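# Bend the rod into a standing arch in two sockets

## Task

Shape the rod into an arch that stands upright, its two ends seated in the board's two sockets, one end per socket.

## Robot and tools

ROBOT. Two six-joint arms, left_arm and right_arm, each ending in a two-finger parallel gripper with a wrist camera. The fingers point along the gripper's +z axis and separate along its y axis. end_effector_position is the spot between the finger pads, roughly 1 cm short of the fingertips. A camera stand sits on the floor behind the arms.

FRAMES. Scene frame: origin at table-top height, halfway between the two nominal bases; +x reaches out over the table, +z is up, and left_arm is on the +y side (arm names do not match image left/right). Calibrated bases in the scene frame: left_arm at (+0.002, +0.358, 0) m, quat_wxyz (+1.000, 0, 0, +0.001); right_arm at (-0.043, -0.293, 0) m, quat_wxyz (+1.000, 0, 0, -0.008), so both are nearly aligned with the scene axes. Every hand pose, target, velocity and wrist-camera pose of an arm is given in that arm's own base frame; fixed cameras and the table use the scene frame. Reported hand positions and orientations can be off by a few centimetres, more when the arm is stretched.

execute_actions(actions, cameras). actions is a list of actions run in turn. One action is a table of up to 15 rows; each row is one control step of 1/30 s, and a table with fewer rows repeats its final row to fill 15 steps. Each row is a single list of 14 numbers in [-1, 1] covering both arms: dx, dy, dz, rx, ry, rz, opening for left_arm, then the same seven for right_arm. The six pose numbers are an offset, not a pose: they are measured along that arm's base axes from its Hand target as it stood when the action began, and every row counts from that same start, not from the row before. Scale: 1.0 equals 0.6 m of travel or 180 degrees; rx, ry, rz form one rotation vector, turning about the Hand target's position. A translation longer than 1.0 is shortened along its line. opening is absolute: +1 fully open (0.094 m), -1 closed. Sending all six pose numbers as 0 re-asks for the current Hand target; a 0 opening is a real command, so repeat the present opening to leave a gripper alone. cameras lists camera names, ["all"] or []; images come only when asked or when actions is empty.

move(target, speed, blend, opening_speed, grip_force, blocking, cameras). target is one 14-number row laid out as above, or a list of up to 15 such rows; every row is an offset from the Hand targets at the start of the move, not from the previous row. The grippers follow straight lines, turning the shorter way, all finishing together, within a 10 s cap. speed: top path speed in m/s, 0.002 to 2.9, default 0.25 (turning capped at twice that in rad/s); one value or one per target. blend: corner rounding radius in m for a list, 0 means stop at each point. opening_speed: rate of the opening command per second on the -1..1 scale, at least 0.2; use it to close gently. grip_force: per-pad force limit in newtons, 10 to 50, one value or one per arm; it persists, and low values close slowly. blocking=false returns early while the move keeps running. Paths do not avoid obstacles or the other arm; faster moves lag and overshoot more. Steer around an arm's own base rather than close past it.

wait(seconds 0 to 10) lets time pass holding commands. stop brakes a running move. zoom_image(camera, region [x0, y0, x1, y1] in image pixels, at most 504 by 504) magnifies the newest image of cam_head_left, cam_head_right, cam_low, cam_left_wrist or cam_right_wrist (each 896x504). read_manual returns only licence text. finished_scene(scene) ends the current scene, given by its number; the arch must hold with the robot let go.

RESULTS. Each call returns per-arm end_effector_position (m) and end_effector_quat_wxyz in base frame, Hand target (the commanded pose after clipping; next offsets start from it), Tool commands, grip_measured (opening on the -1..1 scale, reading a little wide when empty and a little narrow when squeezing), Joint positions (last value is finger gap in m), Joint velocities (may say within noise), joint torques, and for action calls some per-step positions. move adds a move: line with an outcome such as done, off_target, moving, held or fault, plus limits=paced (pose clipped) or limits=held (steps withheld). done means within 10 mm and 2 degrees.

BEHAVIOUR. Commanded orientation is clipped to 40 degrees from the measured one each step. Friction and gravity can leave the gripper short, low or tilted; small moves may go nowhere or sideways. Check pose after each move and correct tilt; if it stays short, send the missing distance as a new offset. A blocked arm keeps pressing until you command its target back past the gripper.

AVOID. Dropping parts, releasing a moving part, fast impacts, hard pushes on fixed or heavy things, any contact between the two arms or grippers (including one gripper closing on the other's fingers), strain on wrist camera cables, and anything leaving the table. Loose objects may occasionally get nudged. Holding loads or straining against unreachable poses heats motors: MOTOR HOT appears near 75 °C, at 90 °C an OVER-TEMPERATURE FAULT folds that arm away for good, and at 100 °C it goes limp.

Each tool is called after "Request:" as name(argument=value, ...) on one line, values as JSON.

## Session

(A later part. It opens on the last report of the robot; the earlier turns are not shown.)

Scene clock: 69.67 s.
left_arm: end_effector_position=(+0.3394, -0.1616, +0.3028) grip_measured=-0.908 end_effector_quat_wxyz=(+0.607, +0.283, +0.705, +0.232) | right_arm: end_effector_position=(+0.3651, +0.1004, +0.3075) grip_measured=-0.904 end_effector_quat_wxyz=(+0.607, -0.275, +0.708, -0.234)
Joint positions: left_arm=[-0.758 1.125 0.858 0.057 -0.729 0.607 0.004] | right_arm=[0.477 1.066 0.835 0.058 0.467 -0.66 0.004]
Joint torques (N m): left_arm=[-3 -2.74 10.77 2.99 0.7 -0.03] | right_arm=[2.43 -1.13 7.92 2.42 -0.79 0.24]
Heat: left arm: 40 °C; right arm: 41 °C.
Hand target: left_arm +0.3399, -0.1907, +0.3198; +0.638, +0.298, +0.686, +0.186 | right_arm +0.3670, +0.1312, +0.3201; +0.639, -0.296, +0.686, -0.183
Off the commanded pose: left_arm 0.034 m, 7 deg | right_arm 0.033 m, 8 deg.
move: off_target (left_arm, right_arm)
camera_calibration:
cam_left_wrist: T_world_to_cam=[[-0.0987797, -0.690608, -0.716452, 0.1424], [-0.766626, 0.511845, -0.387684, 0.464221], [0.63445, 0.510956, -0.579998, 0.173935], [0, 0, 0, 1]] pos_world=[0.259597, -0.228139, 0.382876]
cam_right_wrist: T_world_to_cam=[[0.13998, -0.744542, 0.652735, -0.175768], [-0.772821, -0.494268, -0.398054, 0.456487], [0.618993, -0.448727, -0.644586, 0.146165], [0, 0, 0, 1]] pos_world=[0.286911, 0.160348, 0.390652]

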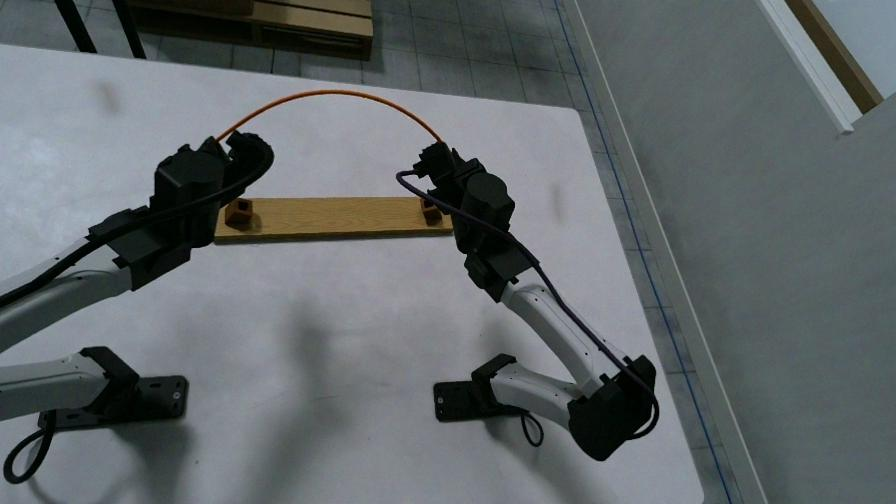

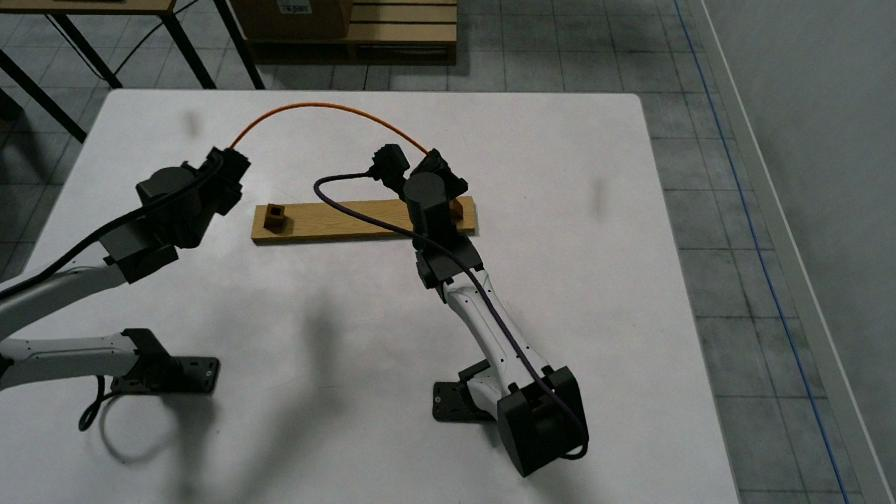

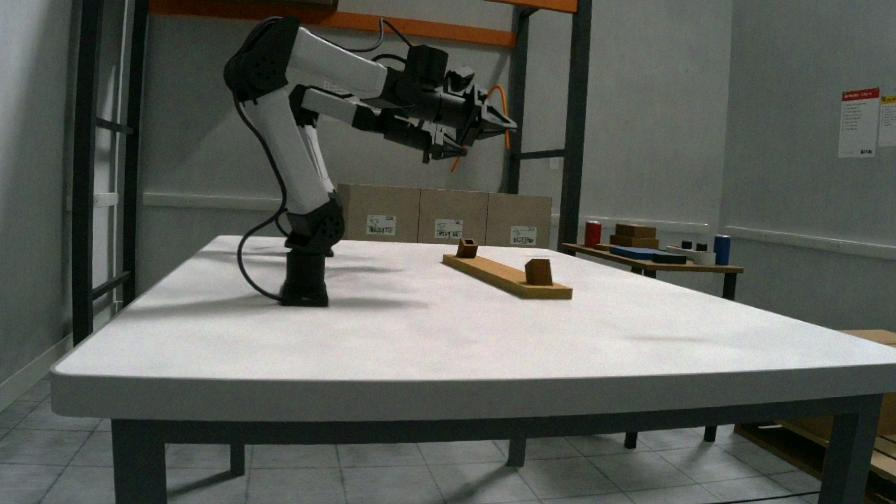

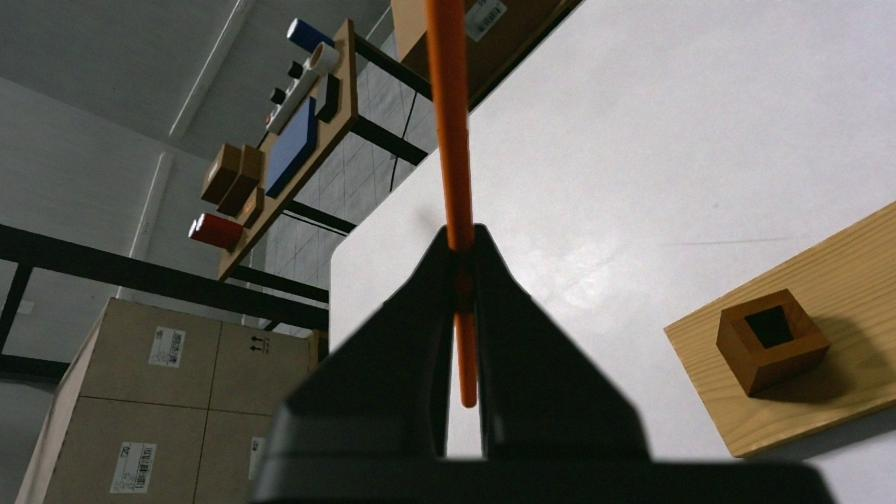

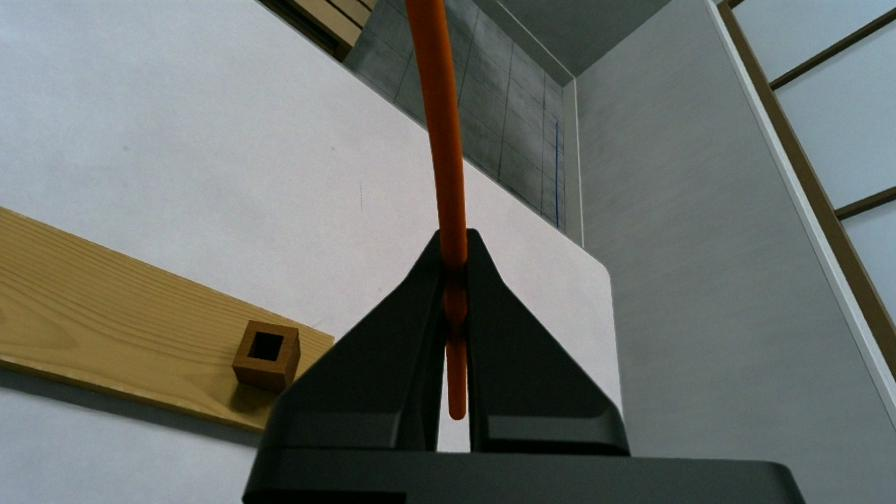

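Request:
move(target=[[0,-0.0955,0,-0.139,0,0,-1,0,0.0247,0,0.139,0,0,-1],[0.056,-0.0955,-0.12,-0.139,0,0,-1,0.1258,0.0247,-0.12,0.139,0,0,-1],[0.056,-0.0955,-0.243,-0.139,0,0,-1,0.1258,0.0247,-0.3,0.139,0,0,-1]], blend=[0.01,0.02,0], cameras=["all"], speed=0.09)

Request:
zoom_image(camera="cam_low", region=[420, 150, 580, 310])

Request:
zoom_image(camera="cam_left_wrist", region=[400, 330, 530, 470])

Request:
zoom_image(camera="cam_right_wrist", region=[390, 330, 520, 470])

Scene clock: 89.50 s.
left_arm: end_effector_position=(+0.3744, -0.2257, +0.1697) grip_measured=-0.908 end_effector_quat_wxyz=(+0.673, +0.131, +0.723, +0.082) | right_arm: end_effector_position=(+0.4449, +0.1184, +0.1424) grip_measured=-0.904 end_effector_quat_wxyz=(+0.680, -0.117, +0.719, -0.084)
Joint positions: left_arm=[-0.82 1.68 0.623 0.945 -0.758 0.222 0.004] | right_arm=[0.39 1.81 0.573 1.17 0.35 -0.262 0.004]
Joint torques (N m): left_arm=[-1.01 -7.09 6.3 3.07 0.93 -0.03] | right_arm=[1.36 -4.41 4.01 2.3 -0.95 0.22]
Heat: left arm: 43 °C; right arm: 44 °C.
Hand target: left_arm +0.3735, -0.2479, +0.1740; +0.687, +0.153, +0.710, +0.033 | right_arm +0.4425, +0.1460, +0.1401; +0.688, -0.151, +0.710, -0.030
Off the commanded pose: left_arm 0.023 m, 7 deg | right_arm 0.028 m, 7 deg.
move: off_target (left_arm, right_arm)
camera_calibration:
cam_left_wrist: T_world_to_cam=[[-0.0578671, -0.934298, -0.351766, -0.126], [-0.743495, 0.275477, -0.609366, 0.447954], [0.666233, 0.226274, -0.710587, 0.0533288], [0, 0, 0, 1]] pos_world=[0.290231, -0.25319, 0.26654]
cam_right_wrist: T_world_to_cam=[[0.0898262, -0.958784, 0.269563, 0.0363871], [-0.736004, -0.246249, -0.630602, 0.448733], [0.670991, -0.141755, -0.727789, -0.0491578], [0, 0, 0, 1]] pos_world=[0.359985, 0.138419, 0.237387]

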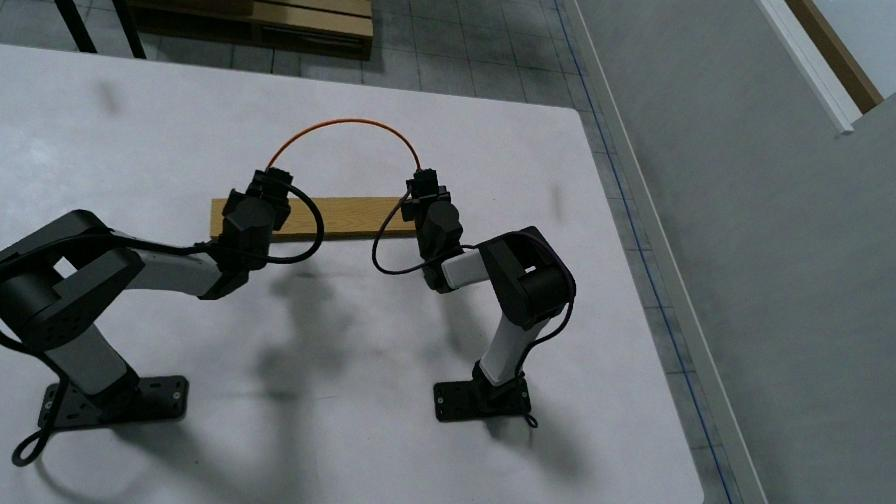

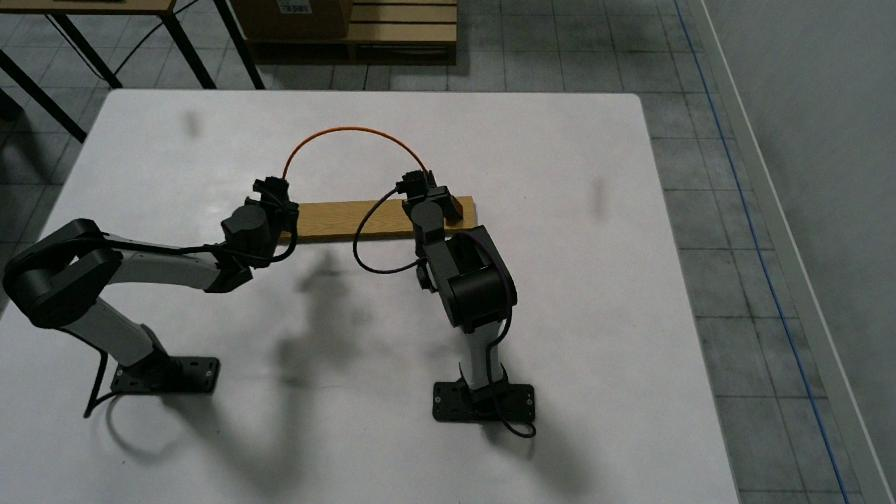

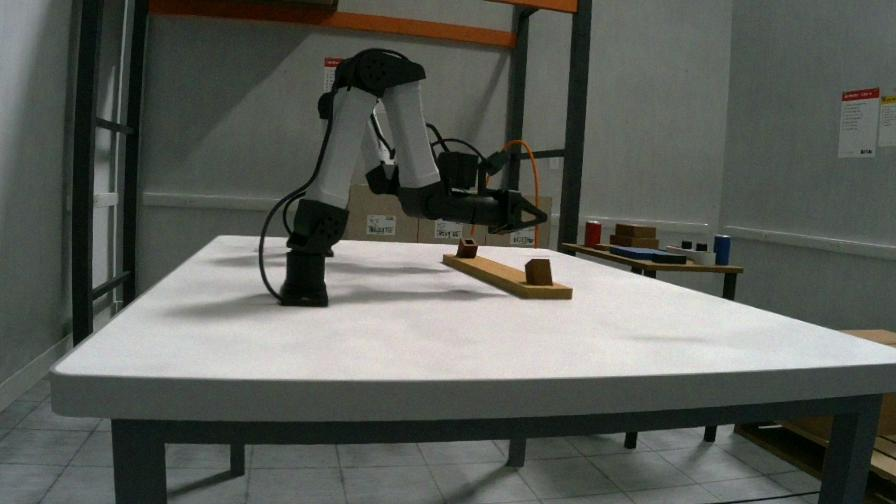

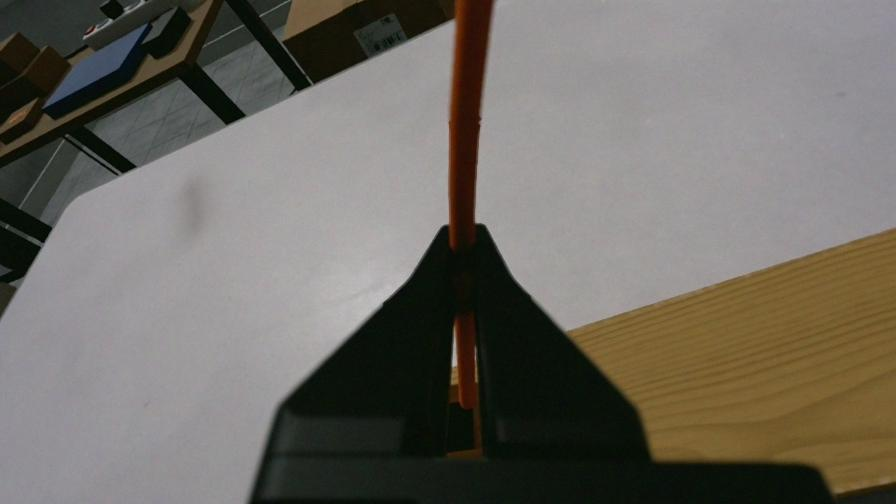

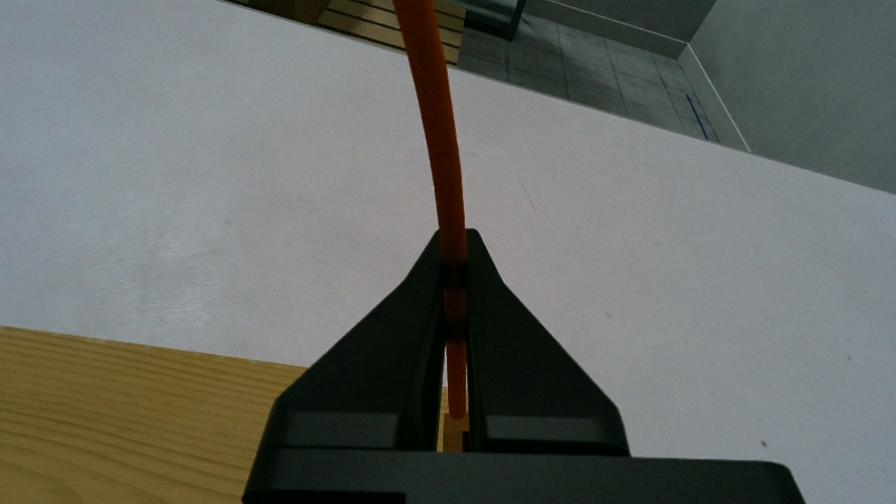

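Scaled by 3.150 from the camera's 896x504 image, which has a finer 1280x720 frame.

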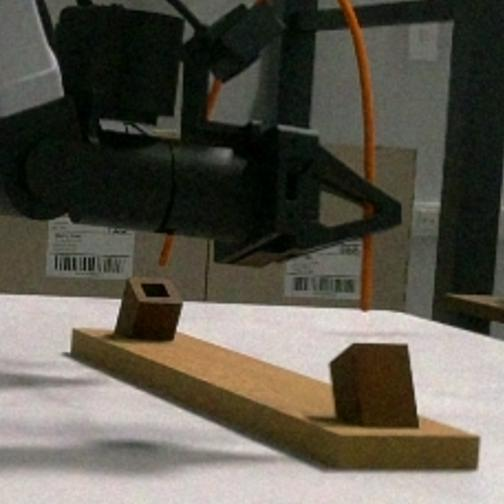

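Scaled by 3.600 from the camera's 896x504 image, which has a finer 1280x720 frame.

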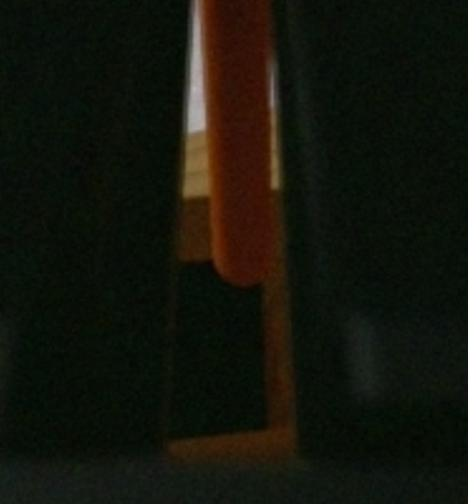

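Scaled by 3.600 from the camera's 896x504 image, which has a finer 1280x720 frame.

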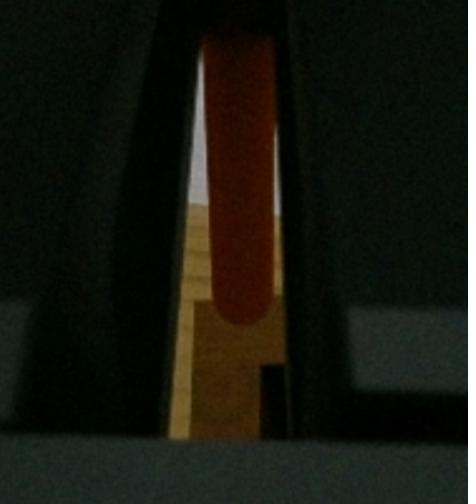

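Request:
move(target=[0.002,0.026,-0.035,0,0,0,-1,-0.006,-0.038,-0.035,0,0,0,-1], cameras=["cam_low","cam_left_wrist","cam_right_wrist"], speed=0.05)

Request:
zoom_image(camera="cam_low", region=[420, 150, 580, 310])

Request:
zoom_image(camera="cam_left_wrist", region=[400, 330, 530, 470])

Request:
zoom_image(camera="cam_right_wrist", region=[390, 330, 520, 470])

Scene clock: 102.03 s.
left_arm: end_effector_position=(+0.3750, -0.2178, +0.1464) grip_measured=-0.908 end_effector_quat_wxyz=(+0.671, +0.146, +0.723, +0.073) | right_arm: end_effector_position=(+0.4412, +0.1054, +0.1193) grip_measured=-0.904 end_effector_quat_wxyz=(+0.678, -0.135, +0.719, -0.073)
Joint positions: left_arm=[-0.784 1.735 0.557 1.062 -0.69 0.234 0.004] | right_arm=[0.33 1.885 0.516 1.298 0.251 -0.275 0.004]
Joint torques (N m): left_arm=[-0.39 -7.35 5.61 3.19 0.66 -0.11] | right_arm=[0.55 -4.57 3.36 2.41 -0.7 0.3]
Heat: left arm: 45 °C; right arm: 44 °C.
Hand target: left_arm +0.3748, -0.2322, +0.1531; +0.687, +0.153, +0.710, +0.033 | right_arm +0.4388, +0.1232, +0.1190; +0.687, -0.151, +0.710, -0.030
Off the commanded pose: left_arm 0.016 m, 5 deg | right_arm 0.018 m, 5 deg.
move: off_target (left_arm, right_arm)
camera_calibration:
cam_left_wrist: T_world_to_cam=[[-0.0919944, -0.928603, -0.359492, -0.111602], [-0.738319, 0.305854, -0.601114, 0.435481], [0.668148, 0.21012, -0.713742, 0.0307864], [0, 0, 0, 1]] pos_world=[0.290687, -0.243296, 0.243627]
cam_right_wrist: T_world_to_cam=[[0.129192, -0.952223, 0.276731, 0.0116822], [-0.729268, -0.280335, -0.624164, 0.428055], [0.671921, -0.121174, -0.730643, -0.0675647], [0, 0, 0, 1]] pos_world=[0.356056, 0.122936, 0.214578]
Images, in order (width x height): cam_low 896x504, cam_left_wrist 896x504, cam_right_wrist 896x504.

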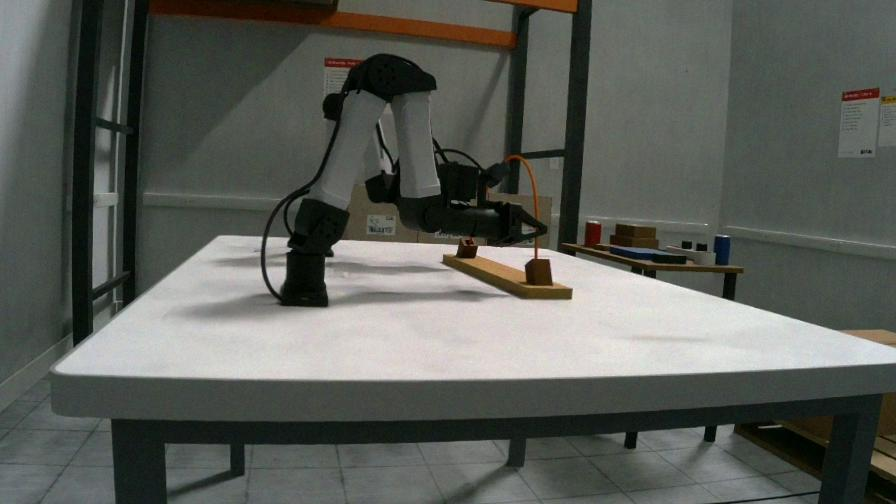

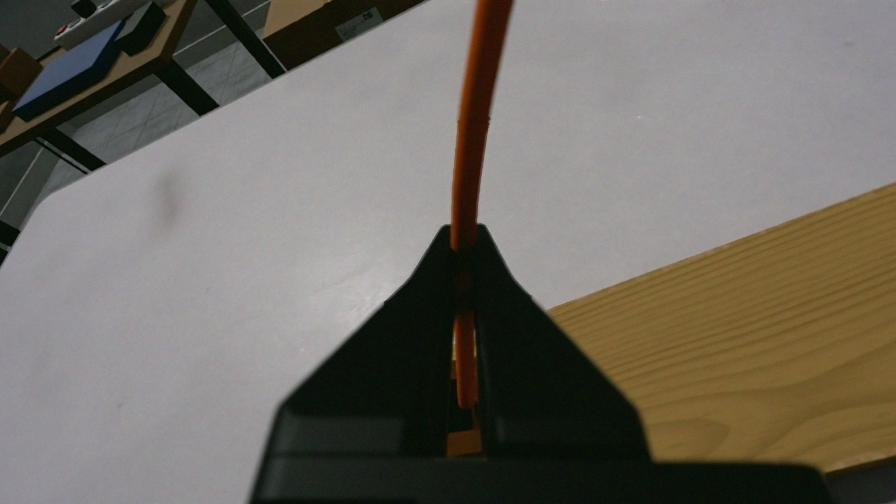

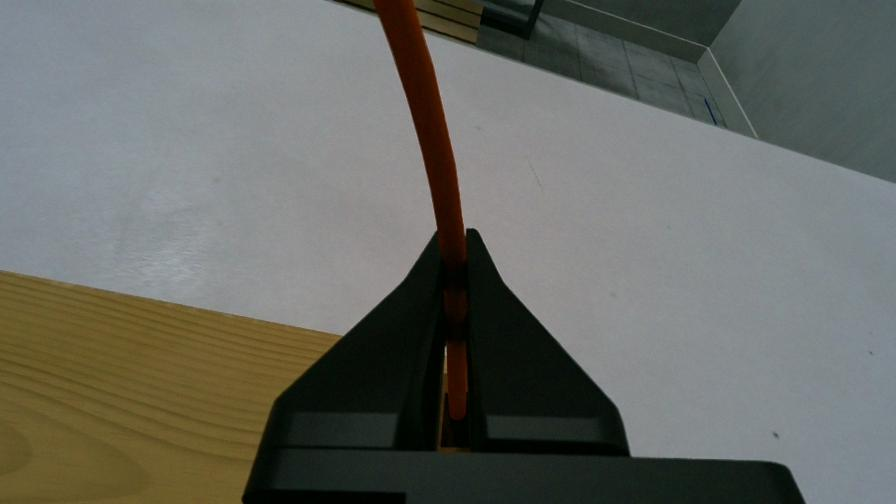

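Scaled by 3.150 from the camera's 896x504 image, which has a finer 1280x720 frame.

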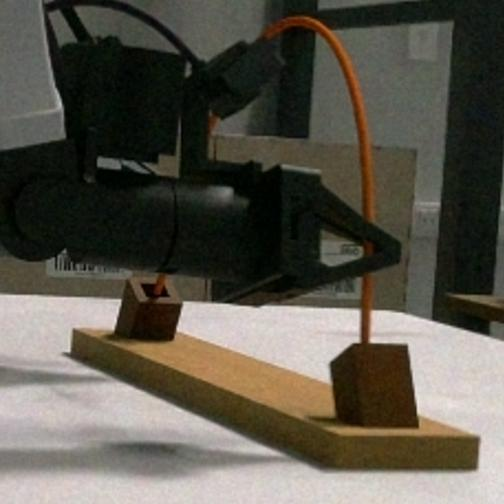

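Scaled by 3.600 from the camera's 896x504 image, which has a finer 1280x720 frame.

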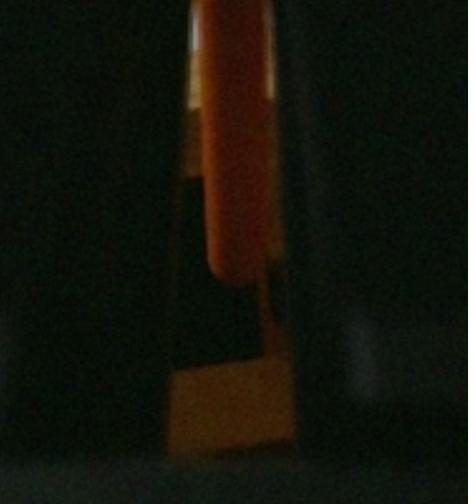

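Scaled by 3.600 from the camera's 896x504 image, which has a finer 1280x720 frame.

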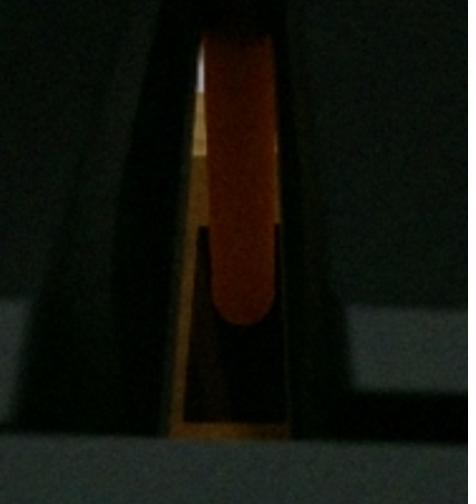

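Request:
move(target=[[0.0,0.025,0.003,0,0,0,-1,0,-0.014,0.0,0,0,0,-1],[0.0,0.043,-0.032,0,0,0,-1,0,-0.036,-0.035,0,0,0,-1]], cameras=["cam_low","cam_left_wrist","cam_right_wrist"], speed=0.04)

Request:
zoom_image(camera="cam_low", region=[420, 150, 580, 310])

Request:
zoom_image(camera="cam_left_wrist", region=[400, 330, 530, 470])

Request:
zoom_image(camera="cam_right_wrist", region=[390, 330, 520, 470])

Scene clock: 107.50 s.
left_arm: end_effector_position=(+0.3737, -0.2024, +0.1241) grip_measured=-0.908 end_effector_quat_wxyz=(+0.667, +0.170, +0.722, +0.064) | right_arm: end_effector_position=(+0.4400, +0.0965, +0.0932) grip_measured=-0.904 end_effector_quat_wxyz=(+0.672, -0.163, +0.720, -0.061)
Joint positions: left_arm=[-0.724 1.78 0.472 1.186 -0.584 0.259 0.004] | right_arm=[0.268 1.985 0.489 1.406 0.136 -0.3 0.004]
Joint torques (N m): left_arm=[0.36 -7.51 4.64 3.33 0.31 -0.3] | right_arm=[-0.47 -4.83 2.7 2.61 -0.35 0.49]
Heat: left arm: 45 °C; right arm: 45 °C.
Hand target: left_arm +0.3748, -0.2065, +0.1339; +0.687, +0.153, +0.710, +0.033 | right_arm +0.4389, +0.1016, +0.0980; +0.688, -0.151, +0.710, -0.030
Off the commanded pose: left_arm 0.011 m, 5 deg | right_arm 0.007 m, 4 deg.
move: off_target (left_arm, right_arm)
camera_calibration:
cam_left_wrist: T_world_to_cam=[[-0.139019, -0.915765, -0.376893, -0.0831621], [-0.728687, 0.352317, -0.587271, 0.420484], [0.670588, 0.192995, -0.716285, 0.00837673], [0, 0, 0, 1]] pos_world=[0.289223, -0.225917, 0.221595]
cam_right_wrist: T_world_to_cam=[[0.18643, -0.937201, 0.294786, -0.0178016], [-0.723593, -0.333941, -0.604066, 0.409225], [0.664572, -0.10069, -0.740409, -0.0848088], [0, 0, 0, 1]] pos_world=[0.355793, 0.111434, 0.189653]
Images, in order (width x height): cam_low 896x504, cam_left_wrist 896x504, cam_right_wrist 896x504.

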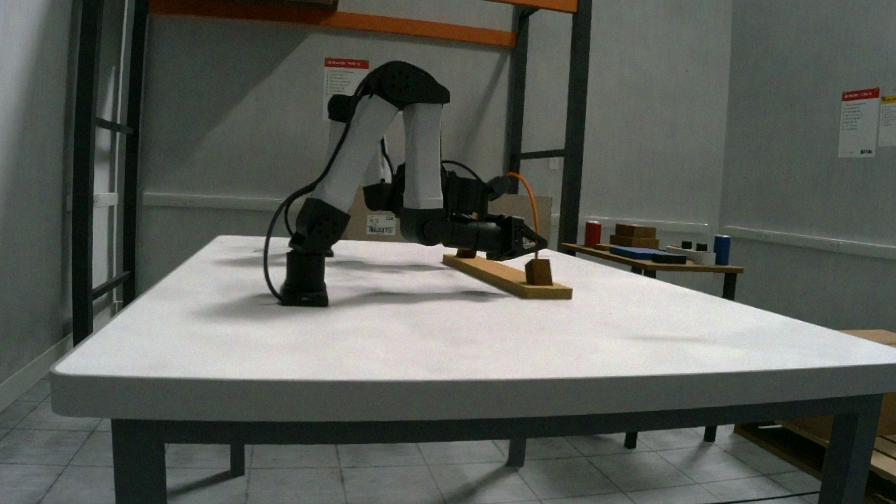

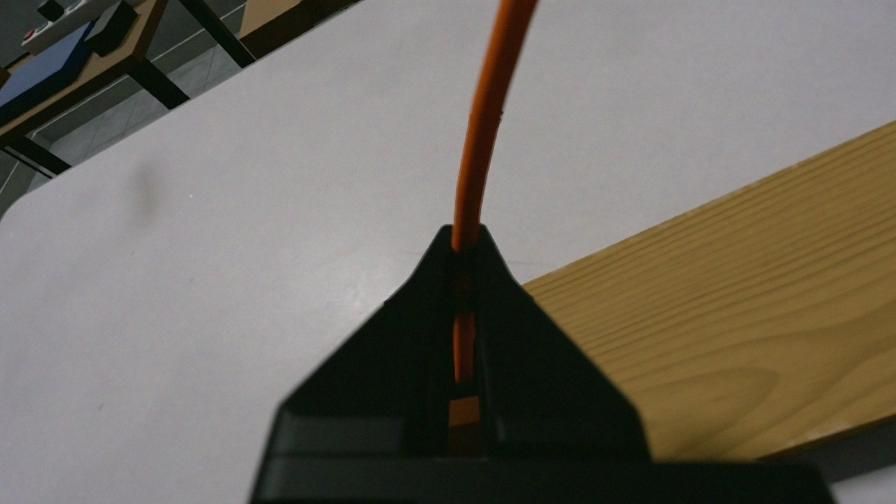

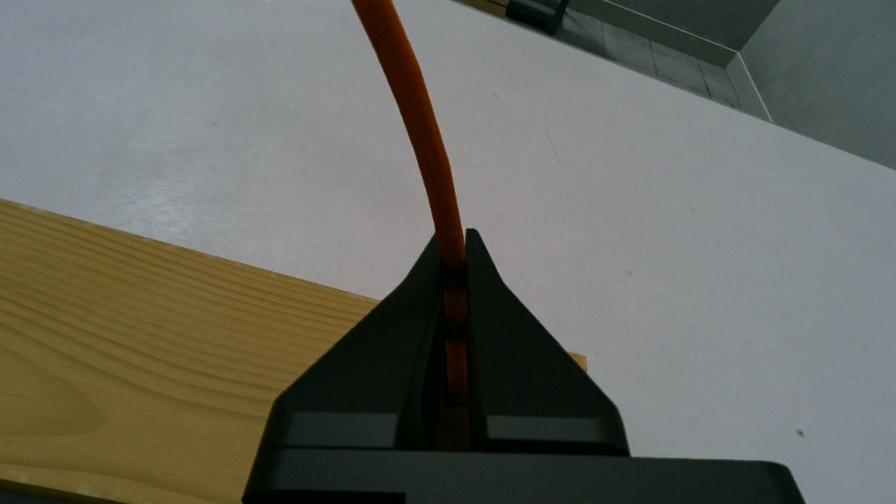

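Scaled by 3.150 from the camera's 896x504 image, which has a finer 1280x720 frame.

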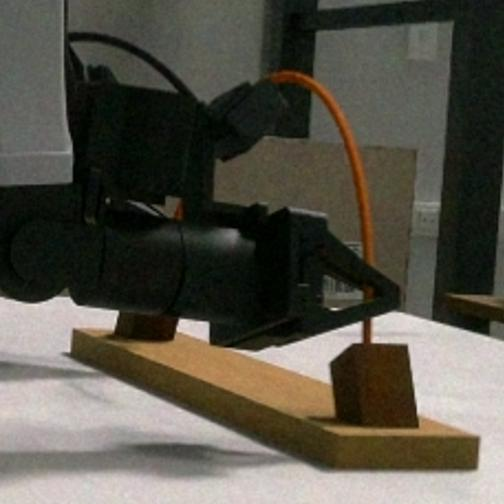

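Scaled by 3.600 from the camera's 896x504 image, which has a finer 1280x720 frame.

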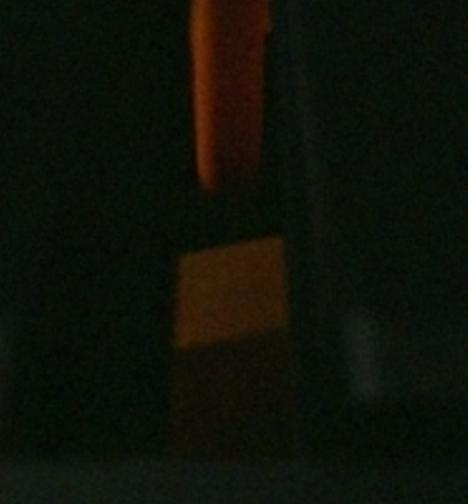

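Scaled by 3.600 from the camera's 896x504 image, which has a finer 1280x720 frame.

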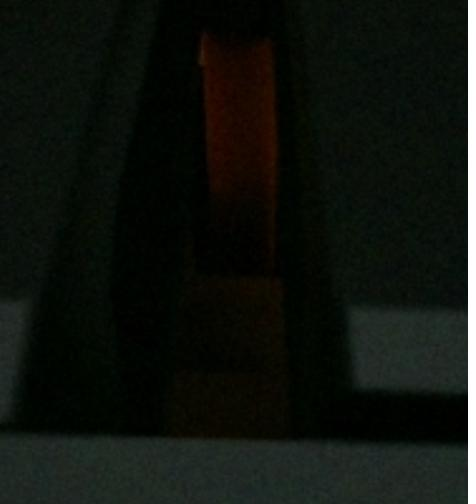

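Request:
move(target=[[0.009,0.006,0.0,0,0,0,-1,0.012,-0.006,0.0,0,0,0,-1],[0.009,0.017,-0.028,0.01,0,0,-1,0.012,-0.018,-0.024,-0.01,0,0,-1]], cameras=["cam_low","cam_left_wrist","cam_right_wrist"], speed=0.04)

Request:
zoom_image(camera="cam_low", region=[420, 150, 580, 310])

Request:
zoom_image(camera="cam_left_wrist", region=[400, 330, 530, 470])

Request:
zoom_image(camera="cam_right_wrist", region=[390, 330, 520, 470])

Scene clock: 114.73 s.
left_arm: end_effector_position=(+0.3802, -0.1982, +0.1213) grip_measured=-0.908 end_effector_quat_wxyz=(+0.683, +0.173, +0.707, +0.059) | right_arm: end_effector_position=(+0.4457, +0.0939, +0.0854) grip_measured=-0.904 end_effector_quat_wxyz=(+0.673, -0.181, +0.714, -0.058)
Joint positions: left_arm=[-0.688 1.852 0.461 1.321 -0.532 0.29 0.004] | right_arm=[0.235 2.037 0.507 1.443 0.071 -0.328 0.004]
Joint torques (N m): left_arm=[0.87 -6.86 3.6 2.91 0.19 -0.29] | right_arm=[-1.24 -2.99 2.73 2.77 -0.13 0.44]
Heat: left arm: 47 °C; right arm: 46 °C.
Hand target: left_arm +0.3802, -0.1963, +0.1170; +0.684, +0.164, +0.709, +0.044 | right_arm +0.4460, +0.0908, +0.0835; +0.685, -0.162, +0.709, -0.041
Off the commanded pose: left_arm 0.005 m, 2 deg | right_arm 0.004 m, 3 deg.
move: off_target (right_arm)
camera_calibration:
cam_left_wrist: T_world_to_cam=[[-0.139963, -0.915976, -0.376029, -0.0792868], [-0.697499, 0.360756, -0.619154, 0.415725], [0.702785, 0.175621, -0.689385, -0.0176929], [0, 0, 0, 1]] pos_world=[0.291305, -0.219493, 0.215386]
cam_right_wrist: T_world_to_cam=[[0.215895, -0.924134, 0.315222, -0.0351091], [-0.708465, -0.370417, -0.600724, 0.404226], [0.671913, -0.0936307, -0.734688, -0.0990167], [0, 0, 0, 1]] pos_world=[0.360491, 0.108016, 0.181149]
Images, in order (width x height): cam_low 896x504, cam_left_wrist 896x504, cam_right_wrist 896x504.

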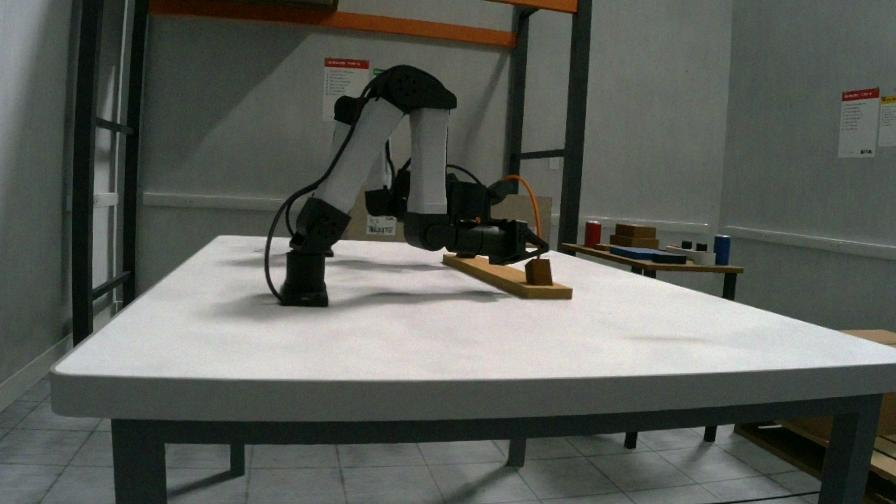

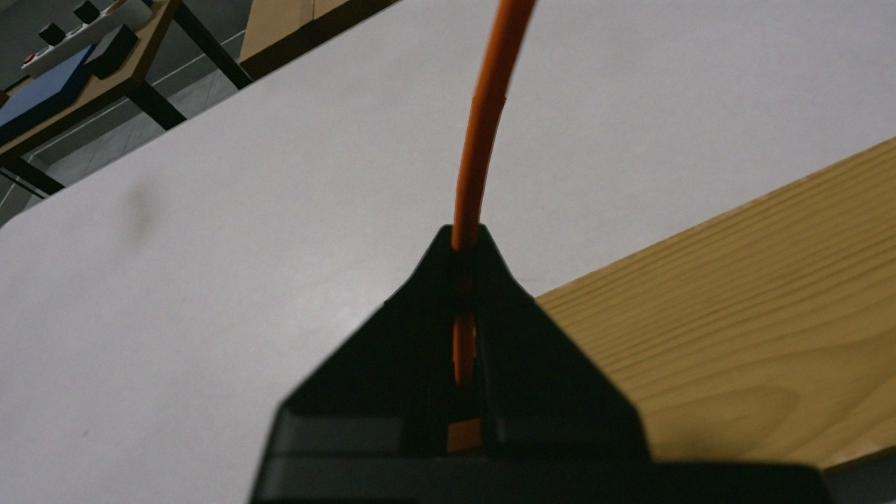

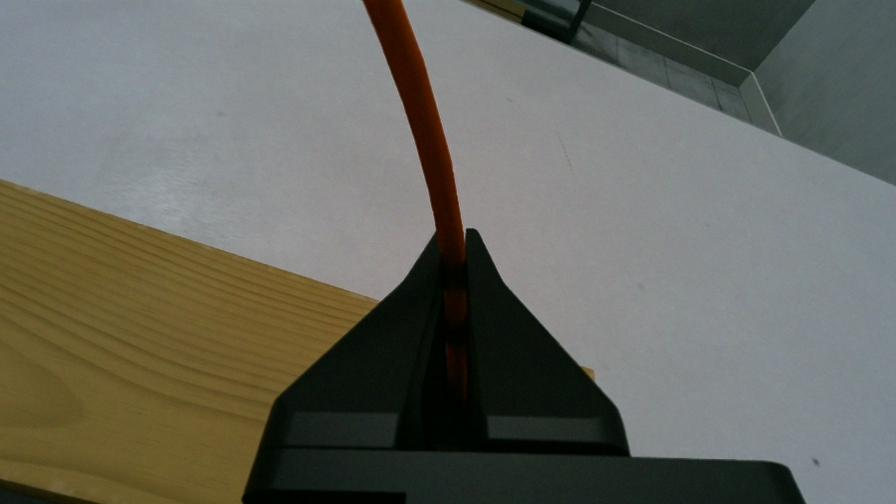

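Scaled by 3.150 from the camera's 896x504 image, which has a finer 1280x720 frame.

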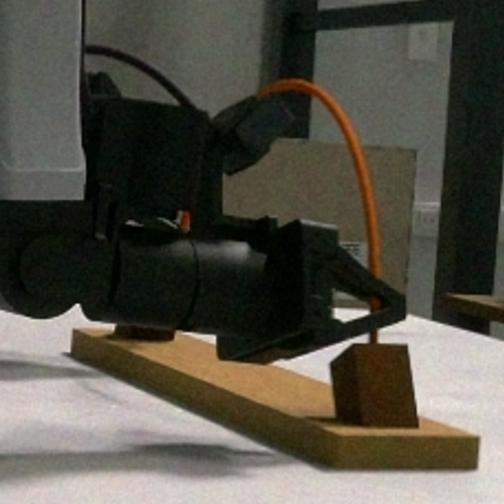

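Scaled by 3.600 from the camera's 896x504 image, which has a finer 1280x720 frame.

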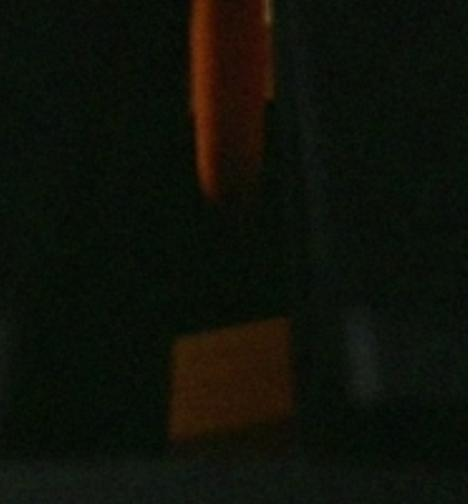

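Scaled by 3.600 from the camera's 896x504 image, which has a finer 1280x720 frame.

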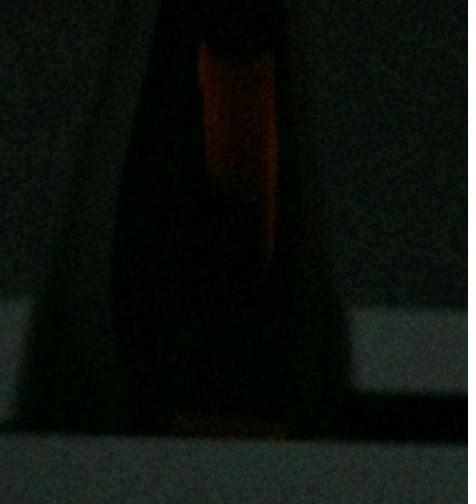

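Request:
move(target=[-0.015,0.0,0.004,0,-0.035,0,-1,-0.011,0,0.003,0,-0.035,0,-1], cameras=["cam_low","cam_left_wrist","cam_right_wrist"], speed=0.04)

Request:
zoom_image(camera="cam_low", region=[420, 150, 580, 310])

Request:
zoom_image(camera="cam_left_wrist", region=[400, 330, 530, 470])

Scene clock: 125.13 s.
left_arm: end_effector_position=(+0.3754, -0.1975, +0.1211) grip_measured=-0.908 end_effector_quat_wxyz=(+0.707, +0.176, +0.682, +0.065) | right_arm: end_effector_position=(+0.4468, +0.0951, +0.0847) grip_measured=-0.904 end_effector_quat_wxyz=(+0.674, -0.189, +0.712, -0.061)
Joint positions: left_arm=[-0.694 1.94 0.434 1.515 -0.532 0.349 0.004] | right_arm=[0.235 2.046 0.513 1.449 0.066 -0.344 0.004]
Joint torques (N m): left_arm=[-0.69 -7.05 2.4 3.1 -0.03 -0.26] | right_arm=[-0.83 -3.29 0.29 3.26 -0.04 0.41]
Heat: left arm: 48 °C; right arm: 47 °C.
Hand target: left_arm +0.3711, -0.1963, +0.1194; +0.722, +0.161, +0.670, +0.053 | right_arm +0.4395, +0.0908, +0.0854; +0.723, -0.159, +0.670, -0.050
Off the commanded pose: left_arm 0.005 m, 3 deg | right_arm 0.009 m, 8 deg.
joint sent to its limit (left arm) — joint 4 (wrist pitch), upper limit. The joint targets still meet the commanded pose.
joint sent to its limit (right arm) — joint 4 (wrist pitch), upper limit. The joint targets are off in orientation, not in position.
move: off_target (left_arm, right_arm)
camera_calibration:
cam_left_wrist: T_world_to_cam=[[-0.12011, -0.911936, -0.392361, -0.0840545], [-0.649923, 0.370986, -0.663302, 0.401499], [0.750449, 0.175335, -0.637247, -0.0387768], [0, 0, 0, 1]] pos_world=[0.279947, -0.218804, 0.208625]
cam_right_wrist: T_world_to_cam=[[0.220382, -0.917832, 0.330177, -0.0378632], [-0.70286, -0.384135, -0.598688, 0.403633], [0.676328, -0.100128, -0.729764, -0.101958], [0, 0, 0, 1]] pos_world=[0.360999, 0.110089, 0.179747]
Images, in order (width x height): cam_low 896x504, cam_left_wrist 896x504, cam_right_wrist 896x504.

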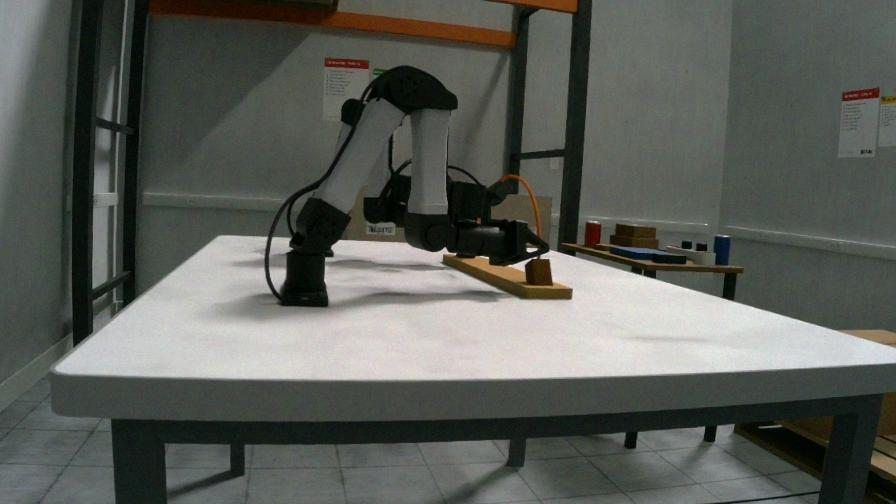

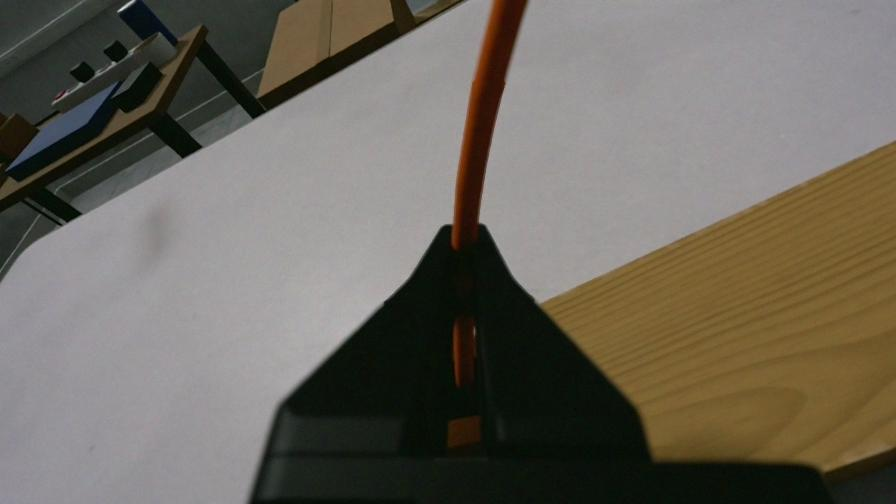

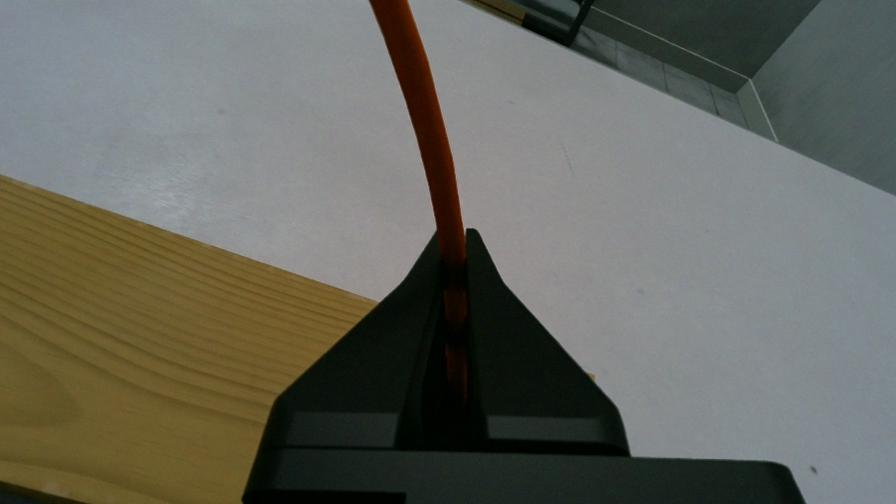

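Scaled by 3.150 from the camera's 896x504 image, which has a finer 1280x720 frame.

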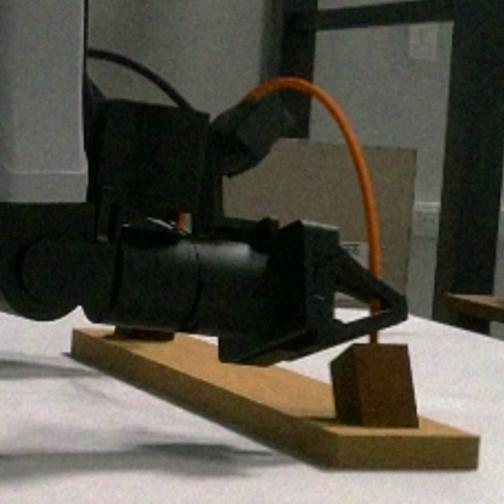

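Scaled by 3.600 from the camera's 896x504 image, which has a finer 1280x720 frame.

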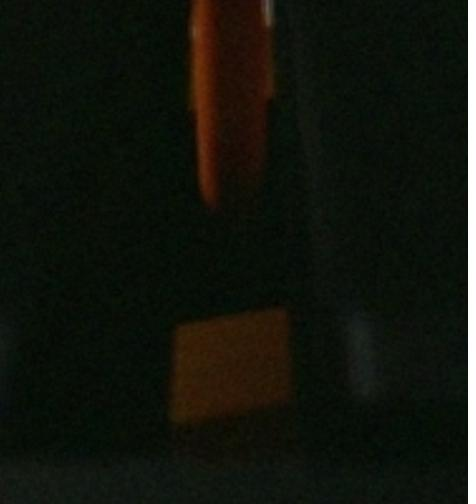

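Request:
move(target=[0,0.0,0.0,0,0,0,-1,-0.012,0,0.003,0,0.025,0,-1], cameras=["cam_low"], speed=0.04)

Request:
zoom_image(camera="cam_low", region=[420, 150, 580, 310])

Scene clock: 128.73 s.
left_arm: end_effector_position=(+0.3754, -0.1975, +0.1211) grip_measured=-0.908 end_effector_quat_wxyz=(+0.707, +0.177, +0.682, +0.065) | right_arm: end_effector_position=(+0.4420, +0.0943, +0.0835) grip_measured=-0.904 end_effector_quat_wxyz=(+0.671, -0.190, +0.714, -0.060)
Joint positions: left_arm=[-0.694 1.94 0.434 1.515 -0.532 0.35 0.004] | right_arm=[0.235 2.035 0.493 1.451 0.064 -0.344 0.004]
Joint torques (N m): left_arm=[-0.66 -7.04 2.4 3.1 -0.03 -0.25] | right_arm=[-0.39 -4.21 -0.46 3.25 0.02 0.54]
Heat: left arm: 48 °C; right arm: 49 °C.
Hand target: left_arm +0.3711, -0.1963, +0.1194; +0.722, +0.161, +0.670, +0.053 | right_arm +0.4323, +0.0908, +0.0871; +0.696, -0.161, +0.698, -0.044
Off the commanded pose: left_arm 0.005 m, 3 deg | right_arm 0.011 m, 5 deg.
joint sent to its limit (left arm) — joint 4 (wrist pitch), upper limit. The joint targets still meet the commanded pose.
joint sent to its limit (right arm) — joint 4 (wrist pitch), upper limit. The joint targets still meet the commanded pose.
move: off_target (left_arm, right_arm)
Images, in order (width x height): cam_low 896x504.

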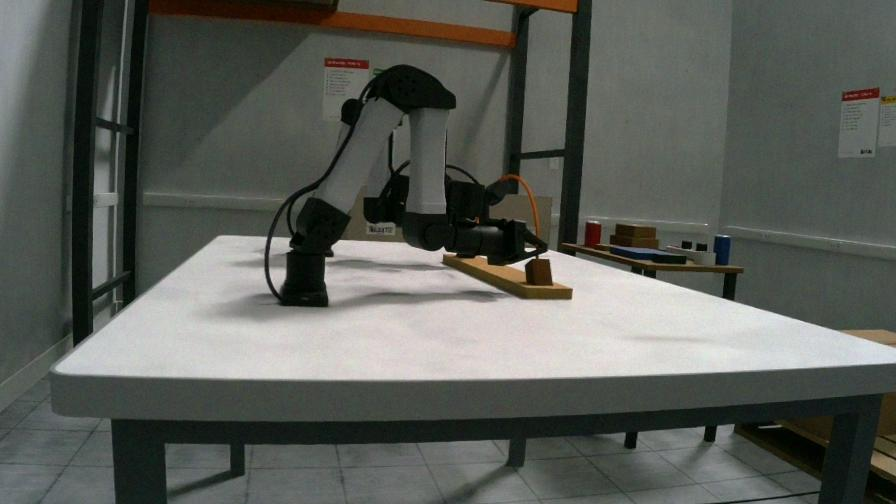

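Scaled by 3.150 from the camera's 896x504 image, which has a finer 1280x720 frame.

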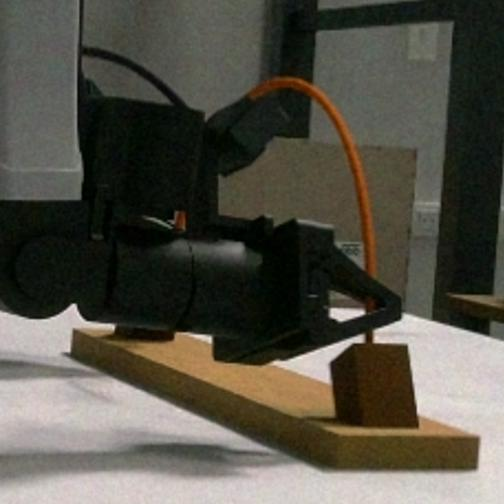

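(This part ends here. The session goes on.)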